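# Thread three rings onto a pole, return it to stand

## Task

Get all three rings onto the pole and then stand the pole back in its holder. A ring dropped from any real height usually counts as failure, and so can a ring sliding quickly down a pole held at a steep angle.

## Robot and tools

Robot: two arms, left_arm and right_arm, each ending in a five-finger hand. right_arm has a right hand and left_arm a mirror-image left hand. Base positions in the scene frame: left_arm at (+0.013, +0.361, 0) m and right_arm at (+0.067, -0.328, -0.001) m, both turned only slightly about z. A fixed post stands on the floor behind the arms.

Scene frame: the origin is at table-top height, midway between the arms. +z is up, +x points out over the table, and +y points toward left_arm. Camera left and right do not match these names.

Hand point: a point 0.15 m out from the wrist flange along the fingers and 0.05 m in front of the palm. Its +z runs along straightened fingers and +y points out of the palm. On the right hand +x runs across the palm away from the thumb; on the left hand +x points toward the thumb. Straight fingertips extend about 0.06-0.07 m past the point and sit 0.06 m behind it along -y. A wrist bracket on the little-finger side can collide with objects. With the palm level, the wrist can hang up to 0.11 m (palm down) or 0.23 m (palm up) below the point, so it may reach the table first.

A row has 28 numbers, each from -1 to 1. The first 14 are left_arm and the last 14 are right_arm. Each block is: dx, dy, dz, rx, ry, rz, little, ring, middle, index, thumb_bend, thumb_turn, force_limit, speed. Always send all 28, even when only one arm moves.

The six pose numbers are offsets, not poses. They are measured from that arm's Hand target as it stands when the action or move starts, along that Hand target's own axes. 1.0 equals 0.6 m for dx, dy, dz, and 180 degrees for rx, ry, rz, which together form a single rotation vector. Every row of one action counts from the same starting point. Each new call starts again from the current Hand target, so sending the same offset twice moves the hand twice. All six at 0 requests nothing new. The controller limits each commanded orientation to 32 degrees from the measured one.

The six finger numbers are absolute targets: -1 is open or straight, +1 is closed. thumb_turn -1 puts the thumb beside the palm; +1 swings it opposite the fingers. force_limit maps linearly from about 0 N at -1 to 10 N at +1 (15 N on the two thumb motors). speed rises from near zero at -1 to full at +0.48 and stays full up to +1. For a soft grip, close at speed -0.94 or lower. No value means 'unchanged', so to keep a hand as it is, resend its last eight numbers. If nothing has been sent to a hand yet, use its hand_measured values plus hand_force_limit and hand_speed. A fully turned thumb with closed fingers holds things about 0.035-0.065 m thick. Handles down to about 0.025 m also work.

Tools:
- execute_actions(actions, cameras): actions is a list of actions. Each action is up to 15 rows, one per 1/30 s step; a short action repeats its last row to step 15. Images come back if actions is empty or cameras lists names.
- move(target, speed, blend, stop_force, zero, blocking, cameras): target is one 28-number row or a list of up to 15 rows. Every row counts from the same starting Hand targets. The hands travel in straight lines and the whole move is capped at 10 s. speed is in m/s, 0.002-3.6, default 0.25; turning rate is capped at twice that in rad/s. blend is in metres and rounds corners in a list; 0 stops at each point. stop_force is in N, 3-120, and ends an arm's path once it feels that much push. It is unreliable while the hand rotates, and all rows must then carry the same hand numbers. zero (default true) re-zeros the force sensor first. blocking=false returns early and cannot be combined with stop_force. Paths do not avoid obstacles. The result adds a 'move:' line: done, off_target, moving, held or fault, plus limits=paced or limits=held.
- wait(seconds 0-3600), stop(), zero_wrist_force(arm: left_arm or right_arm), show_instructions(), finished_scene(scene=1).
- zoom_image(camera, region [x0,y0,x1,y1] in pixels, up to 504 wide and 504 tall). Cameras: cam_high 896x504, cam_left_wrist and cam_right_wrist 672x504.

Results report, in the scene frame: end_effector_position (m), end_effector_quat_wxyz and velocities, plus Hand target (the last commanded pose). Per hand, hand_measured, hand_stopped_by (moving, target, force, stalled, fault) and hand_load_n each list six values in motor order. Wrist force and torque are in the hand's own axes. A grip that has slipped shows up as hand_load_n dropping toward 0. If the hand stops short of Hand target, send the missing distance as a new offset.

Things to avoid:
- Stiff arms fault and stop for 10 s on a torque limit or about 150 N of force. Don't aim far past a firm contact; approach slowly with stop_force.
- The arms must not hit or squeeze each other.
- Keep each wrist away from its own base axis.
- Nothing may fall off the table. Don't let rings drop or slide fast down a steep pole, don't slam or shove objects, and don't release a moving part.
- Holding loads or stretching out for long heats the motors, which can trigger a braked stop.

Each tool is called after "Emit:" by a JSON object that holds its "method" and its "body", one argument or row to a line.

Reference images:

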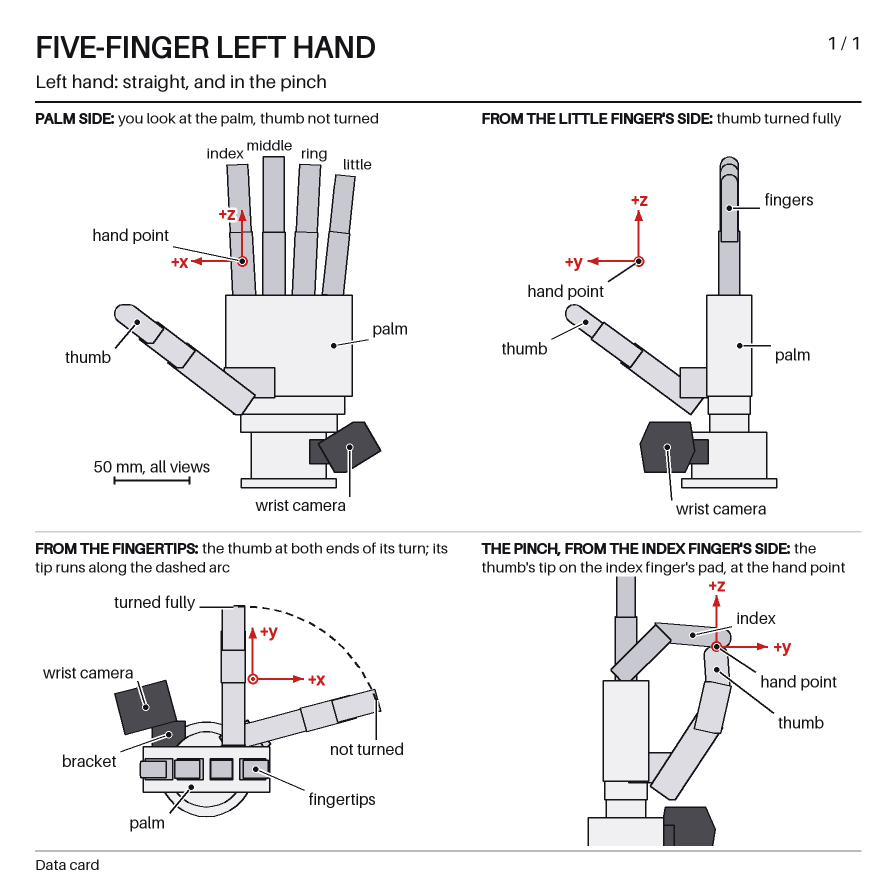

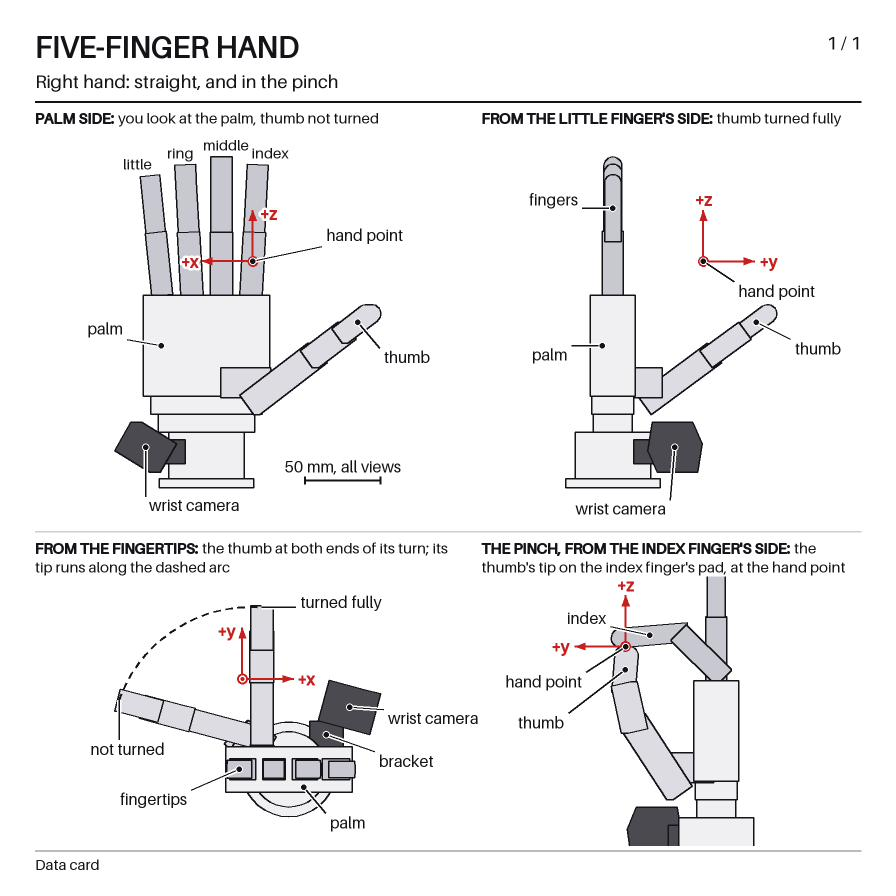

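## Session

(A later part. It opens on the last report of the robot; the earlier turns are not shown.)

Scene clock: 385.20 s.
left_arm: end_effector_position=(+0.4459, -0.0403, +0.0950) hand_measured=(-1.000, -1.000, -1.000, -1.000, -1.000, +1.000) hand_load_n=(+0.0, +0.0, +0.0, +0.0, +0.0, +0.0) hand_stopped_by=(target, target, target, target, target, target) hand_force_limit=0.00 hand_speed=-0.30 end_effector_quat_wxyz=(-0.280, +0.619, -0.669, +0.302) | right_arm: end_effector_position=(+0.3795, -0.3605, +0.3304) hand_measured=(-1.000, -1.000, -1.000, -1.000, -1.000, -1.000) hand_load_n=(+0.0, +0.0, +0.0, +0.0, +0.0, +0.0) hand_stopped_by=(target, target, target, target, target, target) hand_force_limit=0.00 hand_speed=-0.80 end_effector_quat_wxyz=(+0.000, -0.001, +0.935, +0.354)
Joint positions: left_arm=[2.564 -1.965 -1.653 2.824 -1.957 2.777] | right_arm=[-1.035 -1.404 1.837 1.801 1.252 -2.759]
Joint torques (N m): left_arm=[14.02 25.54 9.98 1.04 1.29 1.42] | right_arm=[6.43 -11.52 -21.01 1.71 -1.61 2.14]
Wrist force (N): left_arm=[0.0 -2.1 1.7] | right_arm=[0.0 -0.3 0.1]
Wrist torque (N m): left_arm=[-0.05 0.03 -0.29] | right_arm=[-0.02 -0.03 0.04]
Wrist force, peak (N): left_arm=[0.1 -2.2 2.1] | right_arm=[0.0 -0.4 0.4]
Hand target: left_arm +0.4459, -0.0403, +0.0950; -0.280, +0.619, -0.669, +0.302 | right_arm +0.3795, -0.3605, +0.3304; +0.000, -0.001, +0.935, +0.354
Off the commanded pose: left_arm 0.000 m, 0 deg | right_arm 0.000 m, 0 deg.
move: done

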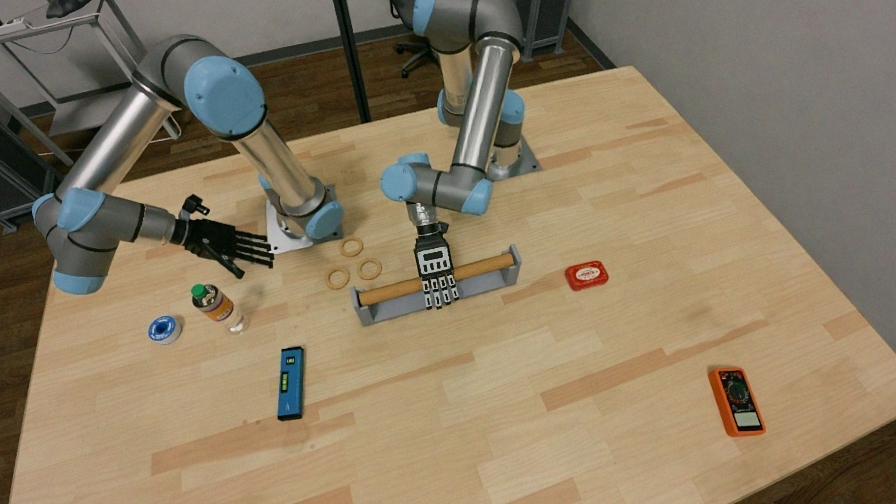

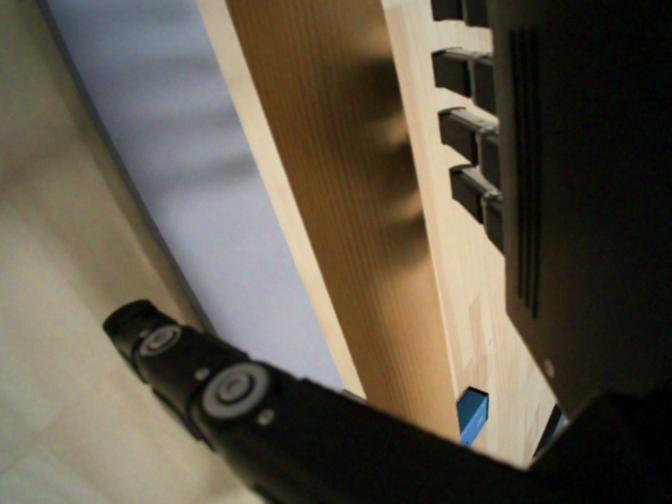

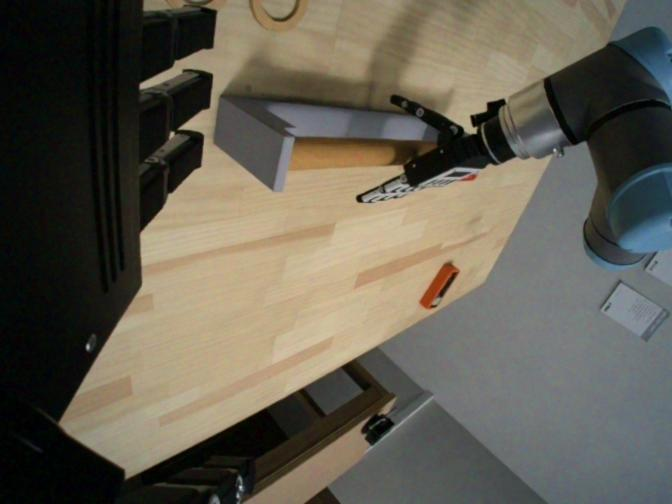

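Emit:
{"method": "move", "body": {
  "target": [0,0,0,0,0,0,0.8,0.8,0.8,0.8,0.8,1,-0.7,-0.85,0,0,0,0,0,0,-1,-1,-1,-1,-1,-1,0,-0.8],
  "cameras": ["all"]
}}

Emit:
{"method": "zoom_image", "body": {
  "camera": "cam_right_wrist",
  "region": [260, 60, 560, 240]
}}

Scene clock: 400.57 s.
left_arm: end_effector_position=(+0.4459, -0.0402, +0.0949) hand_measured=(-0.126, -0.140, -0.168, -0.196, -0.184, +1.000) hand_load_n=(+1.5, +5.0, +4.0, +3.0, +3.5, +0.5) hand_stopped_by=(force, force, force, force, force, target) hand_force_limit=-0.70 hand_speed=-0.85 end_effector_quat_wxyz=(-0.280, +0.619, -0.669, +0.302) | right_arm: end_effector_position=(+0.3795, -0.3605, +0.3304) hand_measured=(-1.000, -1.000, -1.000, -1.000, -1.000, -1.000) hand_load_n=(+0.0, +0.0, +0.0, +0.5, +0.0, +0.0) hand_stopped_by=(target, target, target, target, target, target) hand_force_limit=0.00 hand_speed=-0.80 end_effector_quat_wxyz=(+0.000, -0.001, +0.935, +0.354)
Joint positions: left_arm=[2.564 -1.965 -1.653 2.824 -1.957 2.777] | right_arm=[-1.035 -1.404 1.837 1.801 1.252 -2.759]
Joint torques (N m): left_arm=[-15.89 34.98 13.17 -6.02 0.94 2.06] | right_arm=[6.86 -11.02 -20.71 1.98 -1.41 2.09]
Wrist force (N): left_arm=[1.7 -11.9 16.8] | right_arm=[0.2 -0.2 0.5]
Wrist torque (N m): left_arm=[-0.86 0.42 0.09] | right_arm=[-0.02 -0.07 0.05]
Wrist force, peak (N): left_arm=[1.3 -14.4 16.8] | right_arm=[0.1 -0.3 0.6]
Hand target: left_arm +0.4459, -0.0403, +0.0950; -0.280, +0.619, -0.669, +0.302 | right_arm +0.3795, -0.3605, +0.3304; +0.000, -0.001, +0.935, +0.354
Off the commanded pose: left_arm 0.000 m, 0 deg | right_arm 0.000 m, 0 deg.
move: done

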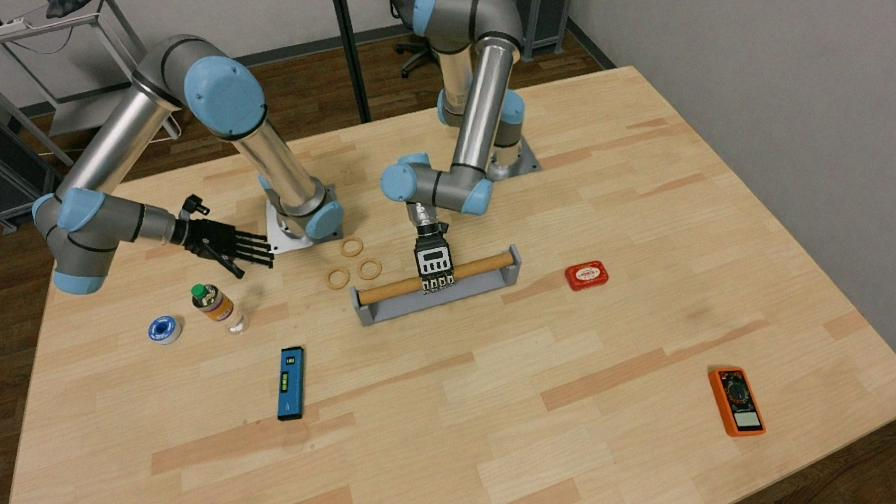

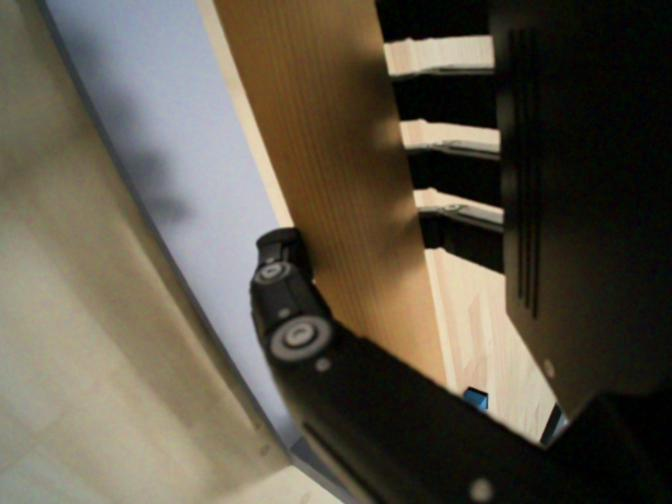

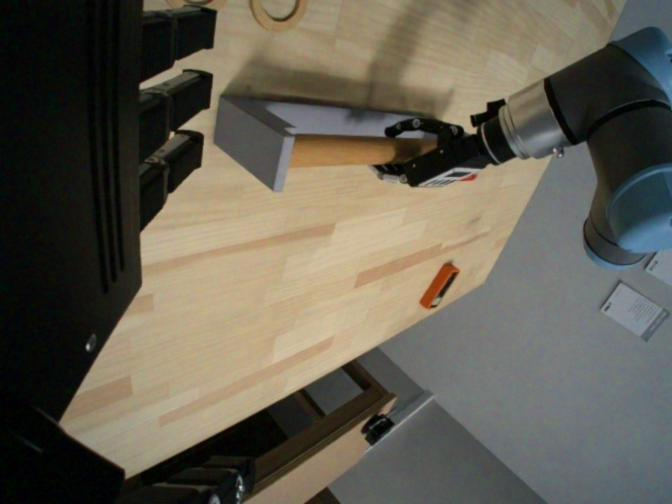

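Scaled by 1.680 from the camera's image (finer frame: 960x720).

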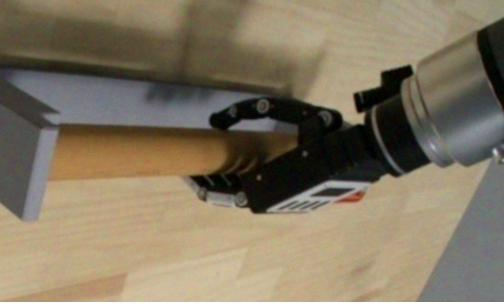

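Emit:
{"method": "move", "body": {
  "target": [0,-0.0011,0.0012,0,0,0,0.8,0.8,0.8,0.8,0.8,1,-0.7,-0.85,0,0,0,0,0,0,-1,-1,-1,-1,-1,-1,0,-0.8],
  "speed": 0.01
}}

Scene clock: 407.60 s.
left_arm: end_effector_position=(+0.4469, -0.0404, +0.0950) hand_measured=(-0.126, -0.140, -0.168, -0.196, -0.186, +1.000) hand_load_n=(+0.0, +1.5, +0.5, +1.0, +5.0, +0.5) hand_stopped_by=(force, force, force, force, force, target) hand_force_limit=-0.70 hand_speed=-0.85 end_effector_quat_wxyz=(-0.280, +0.619, -0.669, +0.302) | right_arm: end_effector_position=(+0.3795, -0.3605, +0.3304) hand_measured=(-1.000, -1.000, -1.000, -1.000, -1.000, -1.000) hand_load_n=(+0.0, +0.0, +0.0, +0.0, +0.0, +0.0) hand_stopped_by=(target, target, target, target, target, target) hand_force_limit=0.00 hand_speed=-0.80 end_effector_quat_wxyz=(+0.000, -0.001, +0.935, +0.354)
Joint positions: left_arm=[2.565 -1.966 -1.651 2.823 -1.956 2.778] | right_arm=[-1.035 -1.404 1.837 1.801 1.252 -2.759]
Joint torques (N m): left_arm=[15.37 25.71 23.78 -1.53 1 2.03] | right_arm=[6.69 -11.22 -20.64 2.15 -1.33 1.99]
Wrist force (N): left_arm=[0.9 -1.1 2.0] | right_arm=[0.1 0.0 0.3]
Wrist torque (N m): left_arm=[-0.04 0.02 -0.25] | right_arm=[0.01 -0.06 0.05]
Wrist force, peak (N): left_arm=[1.8 -11.7 17.0] | right_arm=[0.1 -0.4 0.4]
Hand target: left_arm +0.4469, -0.0403, +0.0950; -0.280, +0.619, -0.669, +0.302 | right_arm +0.3795, -0.3605, +0.3304; +0.000, -0.001, +0.935, +0.354
Off the commanded pose: left_arm 0.000 m, 0 deg | right_arm 0.000 m, 0 deg.
move: done

Emit:
{"method": "move", "body": {
  "target": [0,0,0,0,0,0,0.8,0.8,0.8,0.8,0.7,1,0.4,-0.9,0,0,0,0,0,0,-1,-1,-1,-1,-1,-1,0,-0.8]
}}

Scene clock: 415.07 s.
left_arm: end_effector_position=(+0.4469, -0.0403, +0.0950) hand_measured=(-0.126, -0.140, -0.168, -0.196, -0.168, +1.000) hand_load_n=(+0.0, +3.0, +1.5, +2.0, +10.0, +1.0) hand_stopped_by=(force, force, force, force, force, target) hand_force_limit=0.40 hand_speed=-0.90 end_effector_quat_wxyz=(-0.280, +0.619, -0.669, +0.302) | right_arm: end_effector_position=(+0.3795, -0.3605, +0.3304) hand_measured=(-1.000, -1.000, -1.000, -1.000, -1.000, -1.000) hand_load_n=(+0.0, +0.0, +0.0, +0.0, +0.0, +0.0) hand_stopped_by=(target, target, target, target, target, target) hand_force_limit=0.00 hand_speed=-0.80 end_effector_quat_wxyz=(+0.000, -0.001, +0.935, +0.354)
Joint positions: left_arm=[2.565 -1.966 -1.651 2.823 -1.956 2.778] | right_arm=[-1.035 -1.404 1.837 1.801 1.252 -2.759]
Joint torques (N m): left_arm=[13.14 28.02 22.55 1.08 -1.41 1.98] | right_arm=[6.8 -10.88 -20.5 2.16 -1.18 2.06]
Wrist force (N): left_arm=[-0.1 -0.2 3.8] | right_arm=[0.3 -0.2 0.3]
Wrist torque (N m): left_arm=[-0.03 0.15 -0.30] | right_arm=[-0.02 -0.09 0.06]
Wrist force, peak (N): left_arm=[-0.4 0.5 4.1] | right_arm=[0.5 -0.3 0.2]
Hand target: left_arm +0.4469, -0.0403, +0.0950; -0.280, +0.619, -0.669, +0.302 | right_arm +0.3795, -0.3605, +0.3304; +0.000, -0.001, +0.935, +0.354
Off the commanded pose: left_arm 0.000 m, 0 deg | right_arm 0.000 m, 0 deg.
move: done

Emit:
{"method": "move", "body": {
  "target": [0,0,0,0,0,0,0.7,0.7,0.7,0.7,0.7,1,-0.3,-0.92,0,0,0,0,0,0,-1,-1,-1,-1,-1,-1,0,-0.8]
}}

Scene clock: 419.47 s.
left_arm: end_effector_position=(+0.4469, -0.0403, +0.0950) hand_measured=(-0.104, -0.134, -0.154, -0.174, -0.168, +1.000) hand_load_n=(+3.5, +2.0, +3.0, +5.0, +13.0, +0.5) hand_stopped_by=(force, force, force, force, force, target) hand_force_limit=-0.30 hand_speed=-0.92 end_effector_quat_wxyz=(-0.280, +0.619, -0.669, +0.302) | right_arm: end_effector_position=(+0.3795, -0.3605, +0.3304) hand_measured=(-1.000, -1.000, -1.000, -1.000, -1.000, -1.000) hand_load_n=(+0.0, +0.0, +0.0, +0.0, +0.0, +0.0) hand_stopped_by=(target, target, target, target, target, target) hand_force_limit=0.00 hand_speed=-0.80 end_effector_quat_wxyz=(+0.000, -0.001, +0.935, +0.354)
Joint positions: left_arm=[2.565 -1.966 -1.651 2.823 -1.956 2.778] | right_arm=[-1.035 -1.404 1.837 1.801 1.252 -2.759]
Joint torques (N m): left_arm=[4.28 35.89 22.06 -2.71 -1.29 1.32] | right_arm=[6.14 -10.89 -20.45 2.28 -1.12 1.98]
Wrist force (N): left_arm=[-0.8 -5.6 6.5] | right_arm=[0.1 -0.4 0.4]
Wrist torque (N m): left_arm=[-0.43 0.32 -0.13] | right_arm=[-0.05 -0.06 0.05]
Wrist force, peak (N): left_arm=[-0.4 -5.8 7.1] | right_arm=[0.1 -0.5 0.5]
Hand target: left_arm +0.4469, -0.0403, +0.0950; -0.280, +0.619, -0.669, +0.302 | right_arm +0.3795, -0.3605, +0.3304; +0.000, -0.001, +0.935, +0.354
Off the commanded pose: left_arm 0.000 m, 0 deg | right_arm 0.000 m, 0 deg.
move: done

Emit:
{"method": "move", "body": {
  "target": [0,-0.0626,-0.055,0,0,0,0.7,0.7,0.7,0.7,0.7,1,-0.3,-0.92,0,0,0,0,0,0,-1,-1,-1,-1,-1,-1,0,-0.8],
  "speed": 0.03,
  "cameras": ["all"]
}}

Emit:
{"method": "zoom_image", "body": {
  "camera": "cam_high",
  "region": [330, 200, 550, 350]
}}

Scene clock: 426.03 s.
left_arm: end_effector_position=(+0.4469, -0.0404, +0.1449) hand_measured=(-0.104, -0.134, -0.154, -0.174, -0.168, +1.000) hand_load_n=(+1.5, +0.5, +2.5, +5.0, +14.0, +1.0) hand_stopped_by=(force, force, force, force, force, target) hand_force_limit=-0.30 hand_speed=-0.92 end_effector_quat_wxyz=(-0.280, +0.619, -0.669, +0.302) | right_arm: end_effector_position=(+0.3795, -0.3605, +0.3304) hand_measured=(-1.000, -1.000, -1.000, -1.000, -1.000, -1.000) hand_load_n=(+0.0, +0.0, +0.0, +0.0, +0.0, +0.0) hand_stopped_by=(target, target, target, target, target, target) hand_force_limit=0.00 hand_speed=-0.80 end_effector_quat_wxyz=(+0.000, -0.001, +0.935, +0.354)
Joint positions: left_arm=[2.565 -1.919 -1.579 2.704 -1.956 2.778] | right_arm=[-1.035 -1.404 1.837 1.801 1.252 -2.759]
Joint torques (N m): left_arm=[-12.84 41.39 25.71 -2.5 -1.66 0.63] | right_arm=[6.37 -10.99 -19.11 2.38 -1 2.03]
Wrist force (N): left_arm=[-0.6 0.5 3.7] | right_arm=[0.1 -0.2 0.3]
Wrist torque (N m): left_arm=[0.04 0.20 -0.42] | right_arm=[-0.02 -0.06 0.04]
Wrist force, peak (N): left_arm=[-0.9 -4.5 11.7] | right_arm=[0.3 -0.3 0.5]
Hand target: left_arm +0.4469, -0.0404, +0.1450; -0.280, +0.619, -0.669, +0.302 | right_arm +0.3795, -0.3605, +0.3304; +0.000, -0.001, +0.935, +0.354
Off the commanded pose: left_arm 0.000 m, 0 deg | right_arm 0.000 m, 0 deg.
move: done

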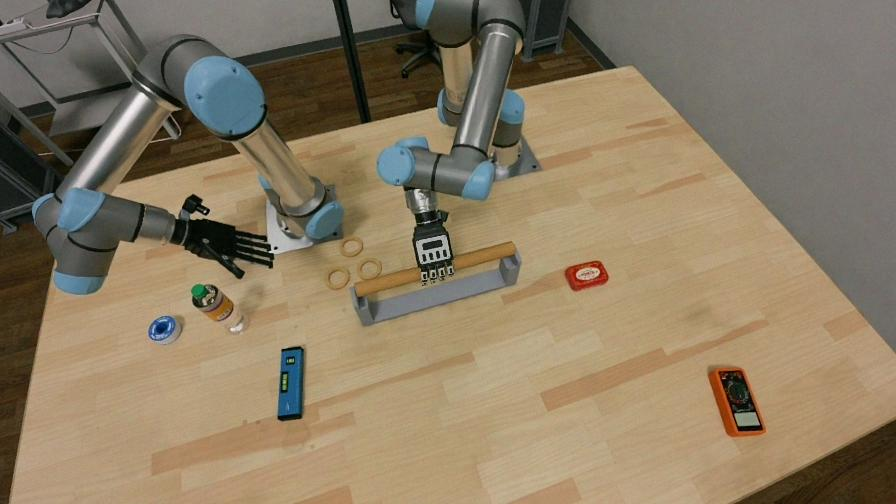

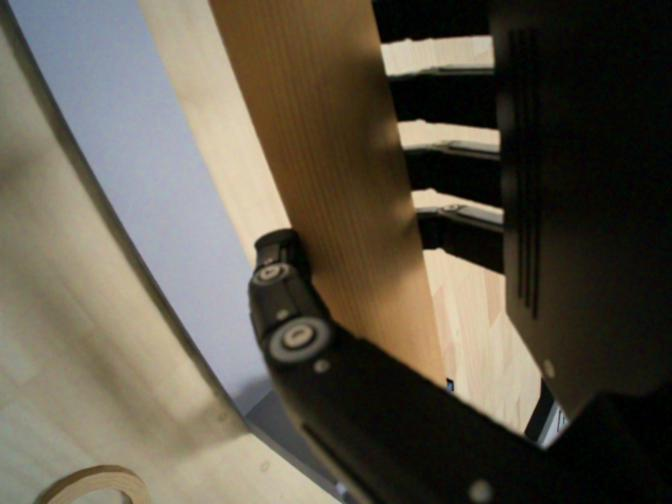

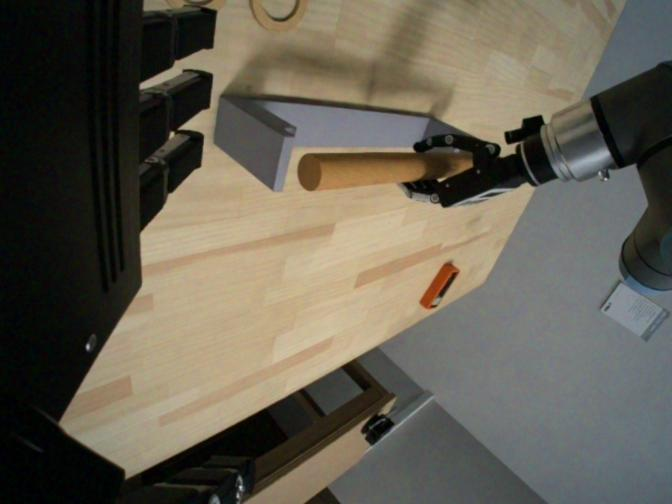

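Scaled by 2.291.

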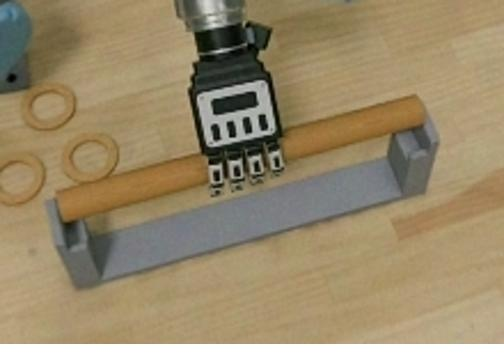

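Emit:
{"method": "move", "body": {
  "target": [
    [0,-0.1251,-0.1101,0,0,0,0.7,0.7,0.7,0.7,0.7,1,-0.3,-0.92,0,0,0,0,0,0,-1,-1,-1,-1,-1,-1,0,-0.8],
    [-0.2727,-0.2635,-0.1422,0,0,0,0.7,0.7,0.7,0.7,0.7,1,-0.3,-0.92,0,0,0,0,0,0,-1,-1,-1,-1,-1,-1,0,-0.8]
  ],
  "speed": 0.12,
  "blend": 0.03,
  "cameras": ["all"]
}}

Scene clock: 457.87 s.
left_arm: end_effector_position=(+0.4998, +0.1194, +0.3202) hand_measured=(-0.104, -0.134, -0.154, -0.174, -0.168, +1.000) hand_load_n=(+2.0, +0.5, +2.0, +4.5, +14.0, +1.0) hand_stopped_by=(force, force, force, force, force, target) hand_force_limit=-0.30 hand_speed=-0.92 end_effector_quat_wxyz=(-0.280, +0.619, -0.669, +0.302) | right_arm: end_effector_position=(+0.3795, -0.3605, +0.3304) hand_measured=(-1.000, -1.000, -1.000, -1.000, -1.000, -1.000) hand_load_n=(+0.0, +0.0, +0.0, +0.0, +0.0, +0.0) hand_stopped_by=(target, target, target, target, target, target) hand_force_limit=0.00 hand_speed=-0.80 end_effector_quat_wxyz=(+0.000, -0.001, +0.935, +0.354)
Joint positions: left_arm=[2.98 -1.681 -1.408 2.366 -1.653 3.07] | right_arm=[-1.035 -1.404 1.837 1.801 1.252 -2.759]
Joint torques (N m): left_arm=[14.06 32.35 27.3 -2.27 1.45 2.11] | right_arm=[6.92 -11.62 -19.72 2.66 -0.78 1.93]
Wrist force (N): left_arm=[-0.6 0.6 3.9] | right_arm=[0.1 -0.1 0.3]
Wrist torque (N m): left_arm=[0.01 0.20 -0.40] | right_arm=[0.01 -0.05 0.05]
Wrist force, peak (N): left_arm=[-0.6 1.4 4.5] | right_arm=[0.1 -0.5 0.4]
Hand target: left_arm +0.4998, +0.1195, +0.3202; -0.280, +0.619, -0.669, +0.302 | right_arm +0.3795, -0.3605, +0.3304; +0.000, -0.001, +0.935, +0.354
Off the commanded pose: left_arm 0.000 m, 0 deg | right_arm 0.000 m, 0 deg.
move: done

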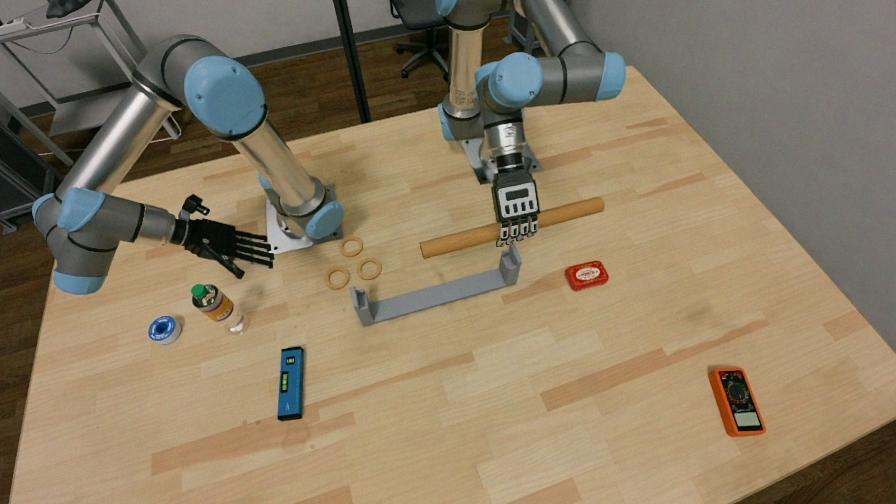

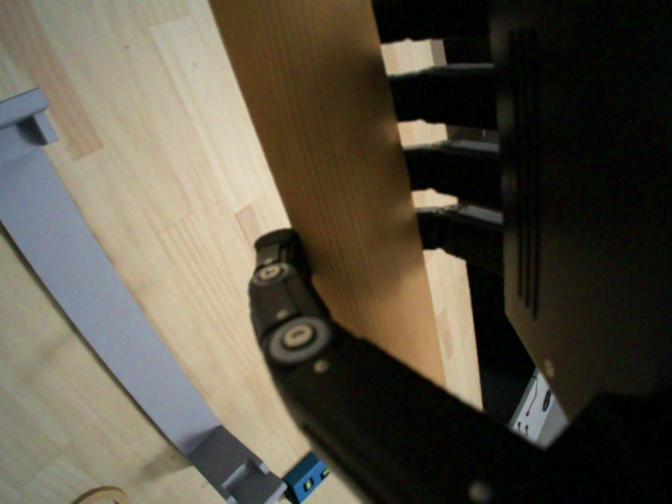

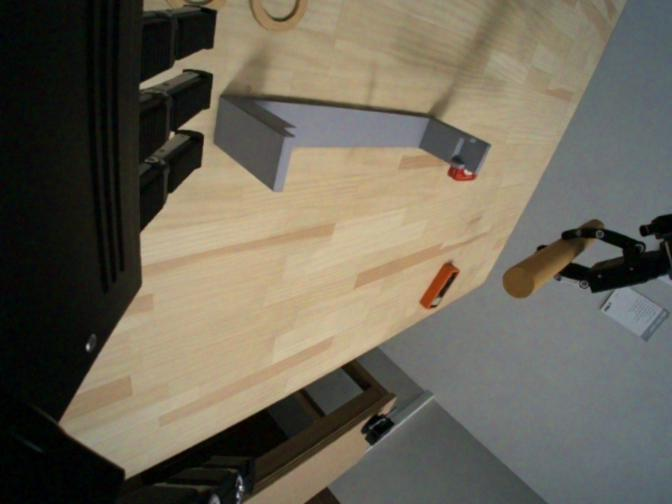

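Emit:
{"method": "move", "body": {
  "target": [0,0,0,0,0,0,0.7,0.7,0.7,0.7,0.7,1,-0.3,-0.92,0.1658,0.0074,0.4288,0.2003,0.0829,0.8374,-1,-0.5,-1,-0.5,-1,1,-0.2,-0.3],
  "speed": 0.3,
  "cameras": ["all"]
}}

Scene clock: 532.93 s.
left_arm: end_effector_position=(+0.4998, +0.1195, +0.3202) hand_measured=(-0.104, -0.134, -0.154, -0.174, -0.168, +1.000) hand_load_n=(+2.0, +0.5, +2.5, +5.0, +14.0, +1.5) hand_stopped_by=(force, force, force, force, force, target) hand_force_limit=-0.30 hand_speed=-0.92 end_effector_quat_wxyz=(-0.280, +0.619, -0.669, +0.302) | right_arm: end_effector_position=(+0.2797, -0.1869, +0.1407) hand_measured=(-1.000, -0.500, -1.000, -0.500, -1.000, +1.000) hand_load_n=(+0.0, +0.0, +0.0, +0.0, +0.0, +0.0) hand_stopped_by=(target, target, target, target, target, target) hand_force_limit=-0.20 hand_speed=-0.30 end_effector_quat_wxyz=(-0.423, +0.852, +0.277, -0.138)
Joint positions: left_arm=[2.981 -1.681 -1.408 2.365 -1.653 3.071] | right_arm=[-0.285 -1.274 2.151 1.516 1.093 0.403]
Joint torques (N m): left_arm=[14.33 32.21 27.2 -2.12 1.53 1.99] | right_arm=[6.45 -11.44 -16.62 1.03 -2.29 2.14]
Wrist force (N): left_arm=[-0.4 0.3 3.9] | right_arm=[0.5 0.9 0.2]
Wrist torque (N m): left_arm=[-0.04 0.17 -0.37] | right_arm=[0.18 -0.07 -0.10]
Wrist force, peak (N): left_arm=[-0.5 0.6 4.1] | right_arm=[1.3 0.2 0.5]
Hand target: left_arm +0.4998, +0.1195, +0.3202; -0.280, +0.619, -0.669, +0.302 | right_arm +0.2797, -0.1869, +0.1407; -0.423, +0.852, +0.277, -0.138
Off the commanded pose: left_arm 0.000 m, 0 deg | right_arm 0.000 m, 0 deg.
move: done

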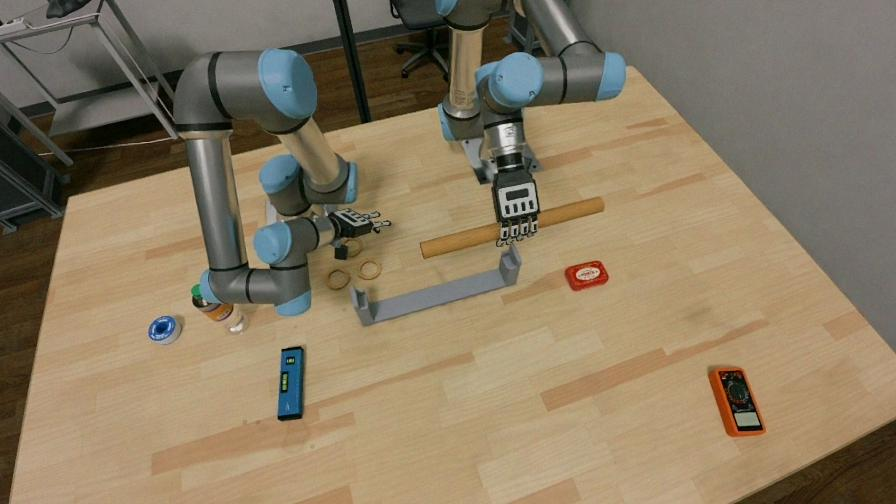

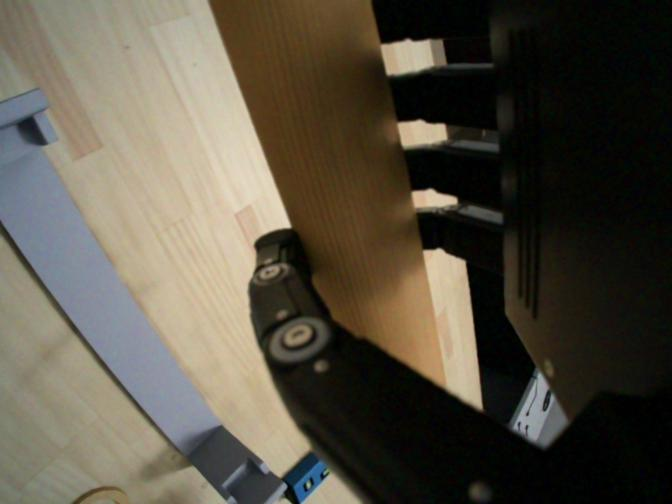

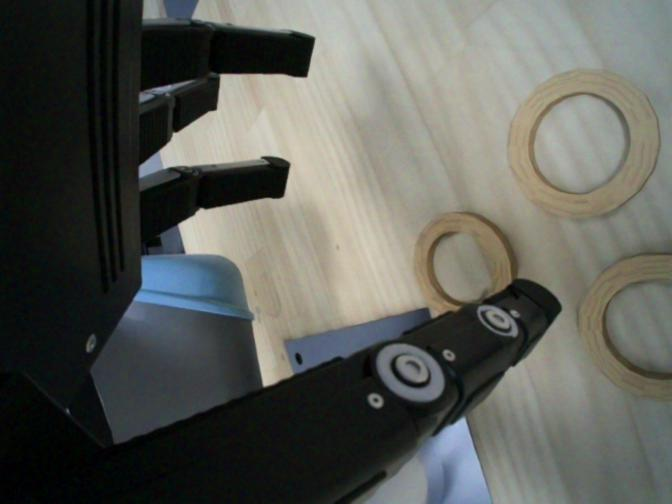

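Emit:
{"method": "zoom_image", "body": {
  "camera": "cam_high",
  "region": [290, 190, 420, 310]
}}

Emit:
{"method": "zoom_image", "body": {
  "camera": "cam_right_wrist",
  "region": [380, 40, 672, 420]
}}

Scaled by 3.877.

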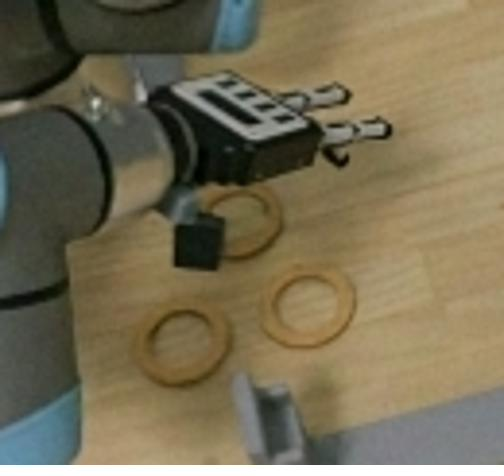

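Scaled by 1.326 from the camera's image (finer frame: 960x720).

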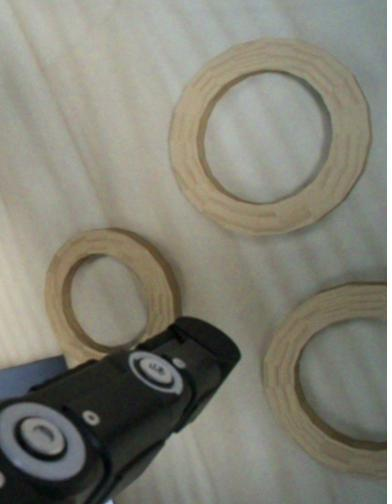

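Emit:
{"method": "move", "body": {
  "target": [0,0,0,0,0,0,0.7,0.7,0.7,0.7,0.7,1,-0.3,-0.92,0.0355,0.0878,0.0498,0,0,0,-1,-0.5,-1,-0.5,-1,1,-0.2,-0.3],
  "speed": 0.12,
  "cameras": ["cam_high","cam_right_wrist"]
}}

Emit:
{"method": "zoom_image", "body": {
  "camera": "cam_high",
  "region": [290, 190, 420, 310]
}}

Scene clock: 568.53 s.
left_arm: end_effector_position=(+0.4998, +0.1195, +0.3202) hand_measured=(-0.104, -0.134, -0.154, -0.174, -0.168, +1.000) hand_load_n=(+2.0, +0.5, +2.5, +5.0, +14.0, +1.0) hand_stopped_by=(force, force, force, force, force, target) hand_force_limit=-0.30 hand_speed=-0.92 end_effector_quat_wxyz=(-0.280, +0.619, -0.669, +0.302) | right_arm: end_effector_position=(+0.3017, -0.1808, +0.0807) hand_measured=(-1.000, -0.500, -1.000, -0.500, -1.000, +1.000) hand_load_n=(+0.0, +0.0, +0.0, -0.5, +0.0, -0.5) hand_stopped_by=(target, target, target, target, target, target) hand_force_limit=-0.20 hand_speed=-0.30 end_effector_quat_wxyz=(-0.423, +0.852, +0.277, -0.138)
Joint positions: left_arm=[2.981 -1.681 -1.408 2.365 -1.653 3.071] | right_arm=[-0.246 -1.1 2.113 1.366 1.065 0.434]
Joint torques (N m): left_arm=[13.81 31.82 27.13 -2.13 1.53 2.03] | right_arm=[6.34 -16.24 -13.69 1.03 -2.29 2.4]
Wrist force (N): left_arm=[-0.7 0.6 3.7] | right_arm=[0.1 0.4 0.1]
Wrist torque (N m): left_arm=[0.02 0.21 -0.40] | right_arm=[0.12 -0.03 -0.13]
Wrist force, peak (N): left_arm=[-0.6 0.3 4.1] | right_arm=[0.4 1.3 0.4]
Hand target: left_arm +0.4998, +0.1195, +0.3202; -0.280, +0.619, -0.669, +0.302 | right_arm +0.3017, -0.1808, +0.0806; -0.423, +0.852, +0.277, -0.138
Off the commanded pose: left_arm 0.000 m, 0 deg | right_arm 0.000 m, 0 deg.
move: done

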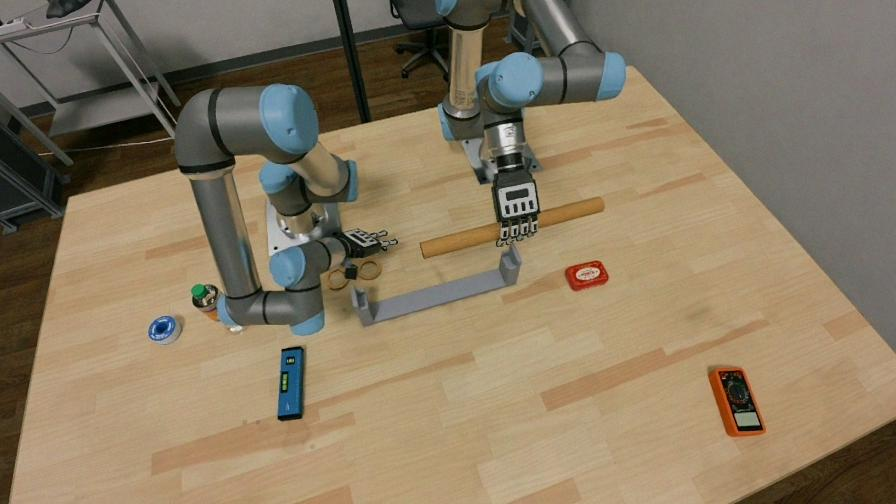

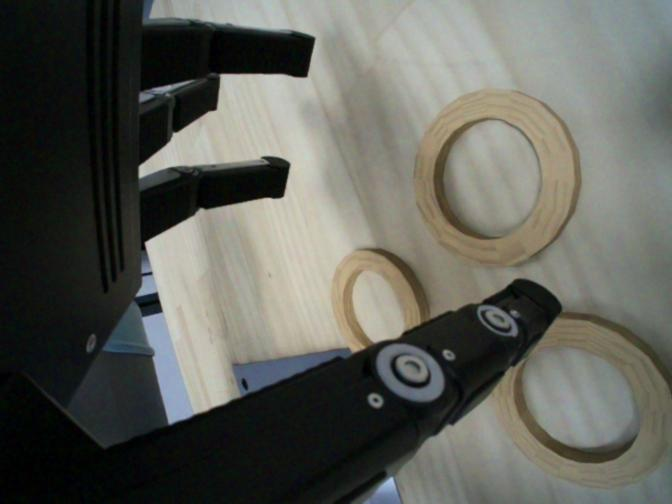

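Scaled by 3.877.

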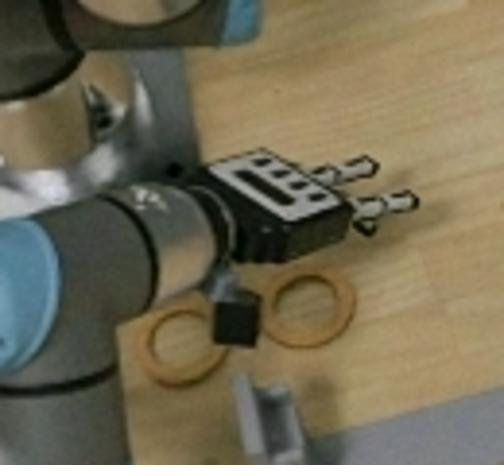

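Emit:
{"method": "move", "body": {
  "target": [0,0,0,0,0,0,0.7,0.7,0.7,0.7,0.7,1,-0.3,-0.92,0.00352,0.05217,0.03096,0,0,0,-1,-0.5,-1,-0.5,-1,1,-0.2,-0.3],
  "speed": 0.06,
  "cameras": ["cam_right_wrist","cam_high"]
}}

Scene clock: 605.63 s.
left_arm: end_effector_position=(+0.4998, +0.1195, +0.3202) hand_measured=(-0.104, -0.134, -0.154, -0.174, -0.168, +1.000) hand_load_n=(+2.0, +0.5, +2.0, +5.0, +14.0, +1.0) hand_stopped_by=(force, force, force, force, force, target) hand_force_limit=-0.30 hand_speed=-0.92 end_effector_quat_wxyz=(-0.280, +0.619, -0.669, +0.302) | right_arm: end_effector_position=(+0.3048, -0.1823, +0.0490) hand_measured=(-1.000, -0.500, -1.000, -0.500, -1.000, +1.000) hand_load_n=(+0.0, +0.0, +0.0, +0.0, +0.0, +0.0) hand_stopped_by=(target, target, target, target, target, target) hand_force_limit=-0.20 hand_speed=-0.30 end_effector_quat_wxyz=(-0.425, +0.851, +0.277, -0.139)
Joint positions: left_arm=[2.981 -1.681 -1.408 2.365 -1.653 3.071] | right_arm=[-0.248 -1.016 2.109 1.292 1.066 0.431]
Joint torques (N m): left_arm=[14.6 31.92 26.82 -2.27 1.49 2.08] | right_arm=[-0.7 -29.72 -5.75 2.5 -0.81 0.01]
Wrist force (N): left_arm=[-0.4 0.5 3.8] | right_arm=[-2.2 -9.2 2.5]
Wrist torque (N m): left_arm=[0.01 0.17 -0.39] | right_arm=[-1.13 0.07 -0.82]
Wrist force, peak (N): left_arm=[-0.4 0.7 4.1] | right_arm=[-24.3 -136.2 -54.7]
Hand target: left_arm +0.4998, +0.1195, +0.3202; -0.280, +0.619, -0.669, +0.302 | right_arm +0.3048, -0.1823, +0.0490; -0.425, +0.851, +0.277, -0.139 (not the last commanded pose)
Off the commanded pose: left_arm 0.000 m, 0 deg | right_arm 0.005 m, 0 deg.
FORCE FAULT: contact force on the right arm reached its limit, and that arm stopped. The contact can be on any part of that arm, not only on its tool. That arm's remaining commands of this call were not run. That arm is still stopped at the end of this call. That arm stays stopped for about 10 more seconds. Until then a move that you send moves the other arm only, and its call returns only when the move has ended. Once the stop has ended, the next robot result says so. If the stop ends while you think or write, that arm runs what you send next, counted from a new Hand target: where the arm stands when the stop ends. While its stop runs, that arm, its gripper or tool too, takes no new command. Until it ends, the stop uses up actions while you think or wait. An arm that is not stopped still takes commands.
move: fault (right_arm)
Images, in order (width x height): cam_high 896x504, cam_right_wrist 672x504.

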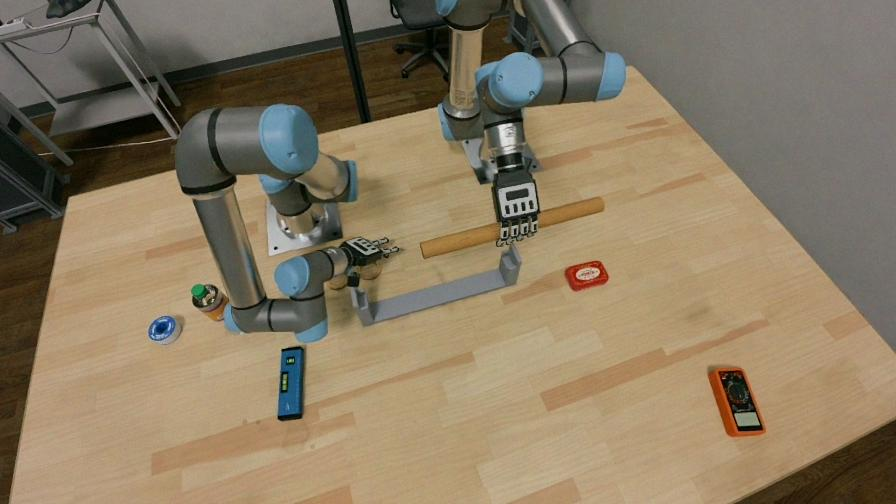

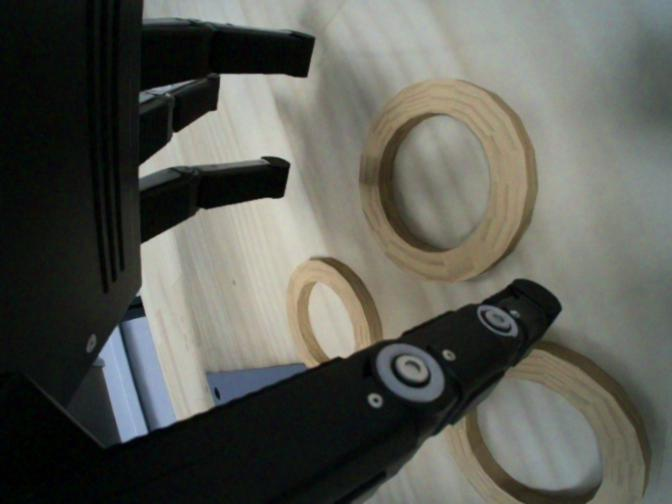

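Emit:
{"method": "zoom_image", "body": {
  "camera": "cam_high",
  "region": [180, 200, 460, 400]
}}

Scaled by 1.800.

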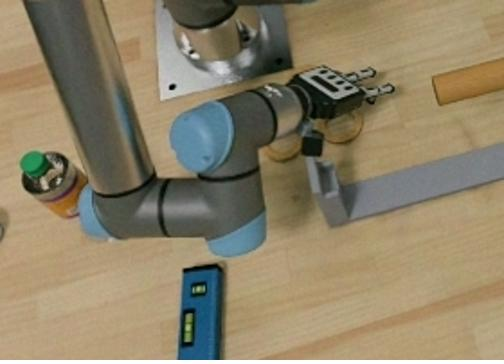

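Emit:
{"method": "wait", "body": {
  "seconds": 8
}}

Emit:
{"method": "wait", "body": {
  "seconds": 2
}}

Scene clock: 649.37 s.
left_arm: end_effector_position=(+0.4998, +0.1195, +0.3202) hand_measured=(-0.104, -0.134, -0.154, -0.174, -0.168, +1.000) hand_load_n=(+2.0, +0.5, +2.5, +4.5, +14.0, +1.0) hand_stopped_by=(force, force, force, force, force, target) hand_force_limit=-0.30 hand_speed=-0.92 end_effector_quat_wxyz=(-0.280, +0.619, -0.669, +0.302) | right_arm: end_effector_position=(+0.3048, -0.1823, +0.0490) hand_measured=(-1.000, -0.500, -1.000, -0.500, -1.000, +1.000) hand_load_n=(+0.0, +0.0, +0.0, +0.0, +0.0, -0.5) hand_stopped_by=(target, target, target, target, target, target) hand_force_limit=-0.20 hand_speed=-0.30 end_effector_quat_wxyz=(-0.425, +0.851, +0.277, -0.139)
Joint positions: left_arm=[2.981 -1.681 -1.408 2.365 -1.653 3.071] | right_arm=[-0.248 -1.016 2.109 1.292 1.066 0.431]
Joint torques (N m): left_arm=[13.46 32.01 26.39 -2.16 1.55 2.01] | right_arm=[-0.34 -30.53 -5.28 2.72 -0.68 -0.03]
Wrist force (N): left_arm=[-0.5 0.5 3.8] | right_arm=[-2.2 -9.2 2.1]
Wrist torque (N m): left_arm=[0.00 0.18 -0.39] | right_arm=[-1.10 0.08 -0.81]
Wrist force, peak (N): left_arm=[-0.5 0.5 4.2] | right_arm=[-2.1 -9.5 2.4]
Hand target: left_arm +0.4998, +0.1195, +0.3202; -0.280, +0.619, -0.669, +0.302 | right_arm +0.3048, -0.1823, +0.0490; -0.425, +0.851, +0.277, -0.139 (not the last commanded pose)
Off the commanded pose: left_arm 0.000 m, 0 deg | right_arm 0.005 m, 0 deg.
FORCE FAULT, CONTINUED: the right arm's stop, for the force fault that an earlier result reported, is over. The rest of the stop counts as 19 of the actions that you can send in this scene. During its stop the right arm's controller moved it back a little. That arm's target is now where it stood when the stop ended, not its last command. That arm accepts commands again.
wait: 8.00 s; at rest from the start

Scene clock: 651.37 s.
left_arm: end_effector_position=(+0.4998, +0.1195, +0.3202) hand_measured=(-0.104, -0.134, -0.154, -0.174, -0.168, +1.000) hand_load_n=(+1.5, +0.5, +2.0, +5.0, +14.0, +1.5) hand_stopped_by=(force, force, force, force, force, target) hand_force_limit=-0.30 hand_speed=-0.92 end_effector_quat_wxyz=(-0.280, +0.619, -0.669, +0.302) | right_arm: end_effector_position=(+0.3048, -0.1823, +0.0490) hand_measured=(-1.000, -0.500, -1.000, -0.500, -1.000, +1.000) hand_load_n=(+0.0, +0.0, +0.0, +0.0, +0.0, +0.0) hand_stopped_by=(target, target, target, target, target, target) hand_force_limit=-0.20 hand_speed=-0.30 end_effector_quat_wxyz=(-0.425, +0.851, +0.277, -0.139)
Joint positions: left_arm=[2.981 -1.681 -1.408 2.365 -1.653 3.071] | right_arm=[-0.248 -1.016 2.109 1.292 1.066 0.431]
Joint torques (N m): left_arm=[13.89 31.09 26.18 -2.08 1.58 2.05] | right_arm=[-1.12 -30.57 -6.01 2.7 -0.81 -0.05]
Wrist force (N): left_arm=[-0.4 0.5 3.9] | right_arm=[-2.1 -9.1 2.2]
Wrist torque (N m): left_arm=[-0.01 0.17 -0.38] | right_arm=[-1.12 0.08 -0.82]
Wrist force, peak (N): left_arm=[-0.5 0.4 4.1] | right_arm=[-2.2 -9.5 2.1]
Hand target: left_arm +0.4998, +0.1195, +0.3202; -0.280, +0.619, -0.669, +0.302 | right_arm +0.3048, -0.1823, +0.0490; -0.425, +0.851, +0.277, -0.139 (not the last commanded pose)
Off the commanded pose: left_arm 0.000 m, 0 deg | right_arm 0.005 m, 0 deg.
wait: 2.00 s; at rest by 0.17 s

Emit:
{"method": "move", "body": {
  "target": [
    [0,0,0,0,0,0,0.7,0.7,0.7,0.7,0.7,1,-0.3,-0.92,0,-0.05313,-0.04033,0,0,0,-1,-0.5,-1,-0.5,-1,1,-0.2,-0.3],
    [0,0,0,0,0,0,0.7,0.7,0.7,0.7,0.7,1,-0.3,-0.92,-0.0921,0.0278,-0.1359,0,0,0,-1,-0.5,-1,-0.5,-0.84,1,-0.2,-0.3]
  ],
  "speed": 0.08,
  "cameras": ["cam_right_wrist","cam_high"]
}}

Scene clock: 664.47 s.
left_arm: end_effector_position=(+0.4998, +0.1195, +0.3202) hand_measured=(-0.104, -0.134, -0.154, -0.174, -0.168, +1.000) hand_load_n=(+2.0, +0.5, +2.0, +5.0, +14.0, +1.0) hand_stopped_by=(force, force, force, force, force, target) hand_force_limit=-0.30 hand_speed=-0.92 end_effector_quat_wxyz=(-0.280, +0.619, -0.669, +0.302) | right_arm: end_effector_position=(+0.3045, -0.2756, +0.0847) hand_measured=(-1.000, -0.500, -1.000, -0.500, -0.840, +1.000) hand_load_n=(-0.5, +0.0, +0.0, +0.0, +0.0, +0.0) hand_stopped_by=(target, target, target, target, target, target) hand_force_limit=-0.20 hand_speed=-0.30 end_effector_quat_wxyz=(-0.425, +0.851, +0.277, -0.139)
Joint positions: left_arm=[2.981 -1.681 -1.408 2.365 -1.653 3.071] | right_arm=[-0.502 -1.092 2.108 1.443 1.257 0.249]
Joint torques (N m): left_arm=[14.07 31.73 26.88 -2.08 1.6 1.93] | right_arm=[-7.68 -16.41 -14.3 4.56 0.98 -2.33]
Wrist force (N): left_arm=[-0.6 0.5 3.9] | right_arm=[0.5 0.6 -0.2]
Wrist torque (N m): left_arm=[0.00 0.20 -0.39] | right_arm=[0.16 -0.07 0.03]
Wrist force, peak (N): left_arm=[-0.5 0.6 4.2] | right_arm=[-2.1 -9.5 2.0]
Hand target: left_arm +0.4998, +0.1195, +0.3202; -0.280, +0.619, -0.669, +0.302 | right_arm +0.3045, -0.2756, +0.0847; -0.425, +0.851, +0.277, -0.139
Off the commanded pose: left_arm 0.000 m, 0 deg | right_arm 0.000 m, 0 deg.
move: done
Images, in order (width x height): cam_high 896x504, cam_right_wrist 672x504.

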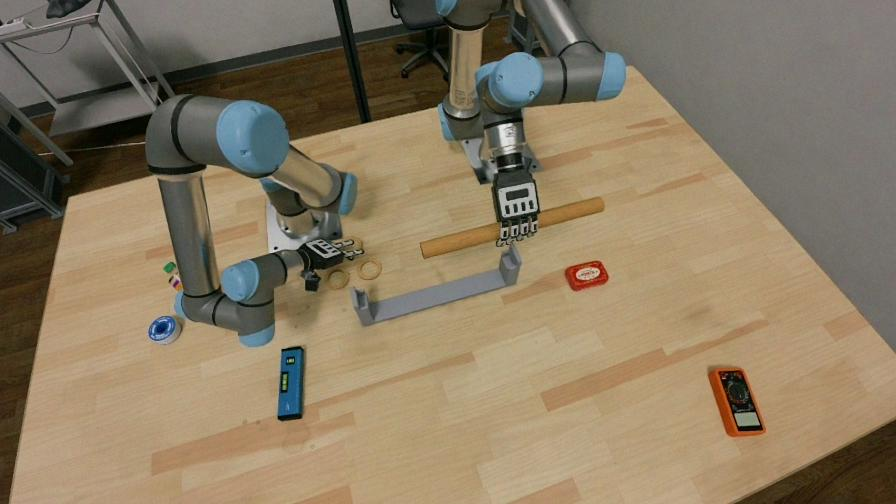

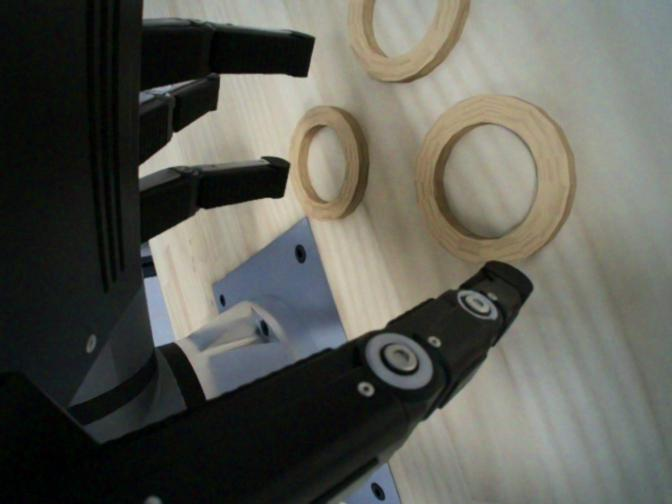

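Emit:
{"method": "zoom_image", "body": {
  "camera": "cam_right_wrist",
  "region": [240, 20, 600, 320]
}}

Scaled by 1.400 from the camera's image (finer frame: 960x720).

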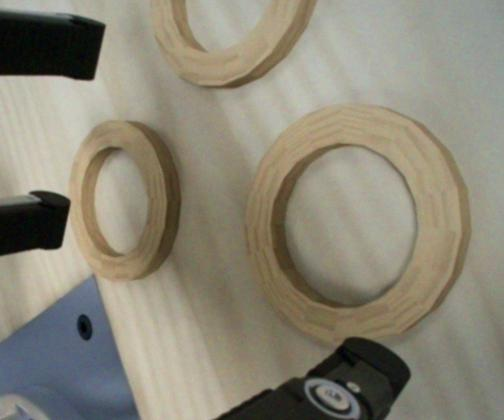

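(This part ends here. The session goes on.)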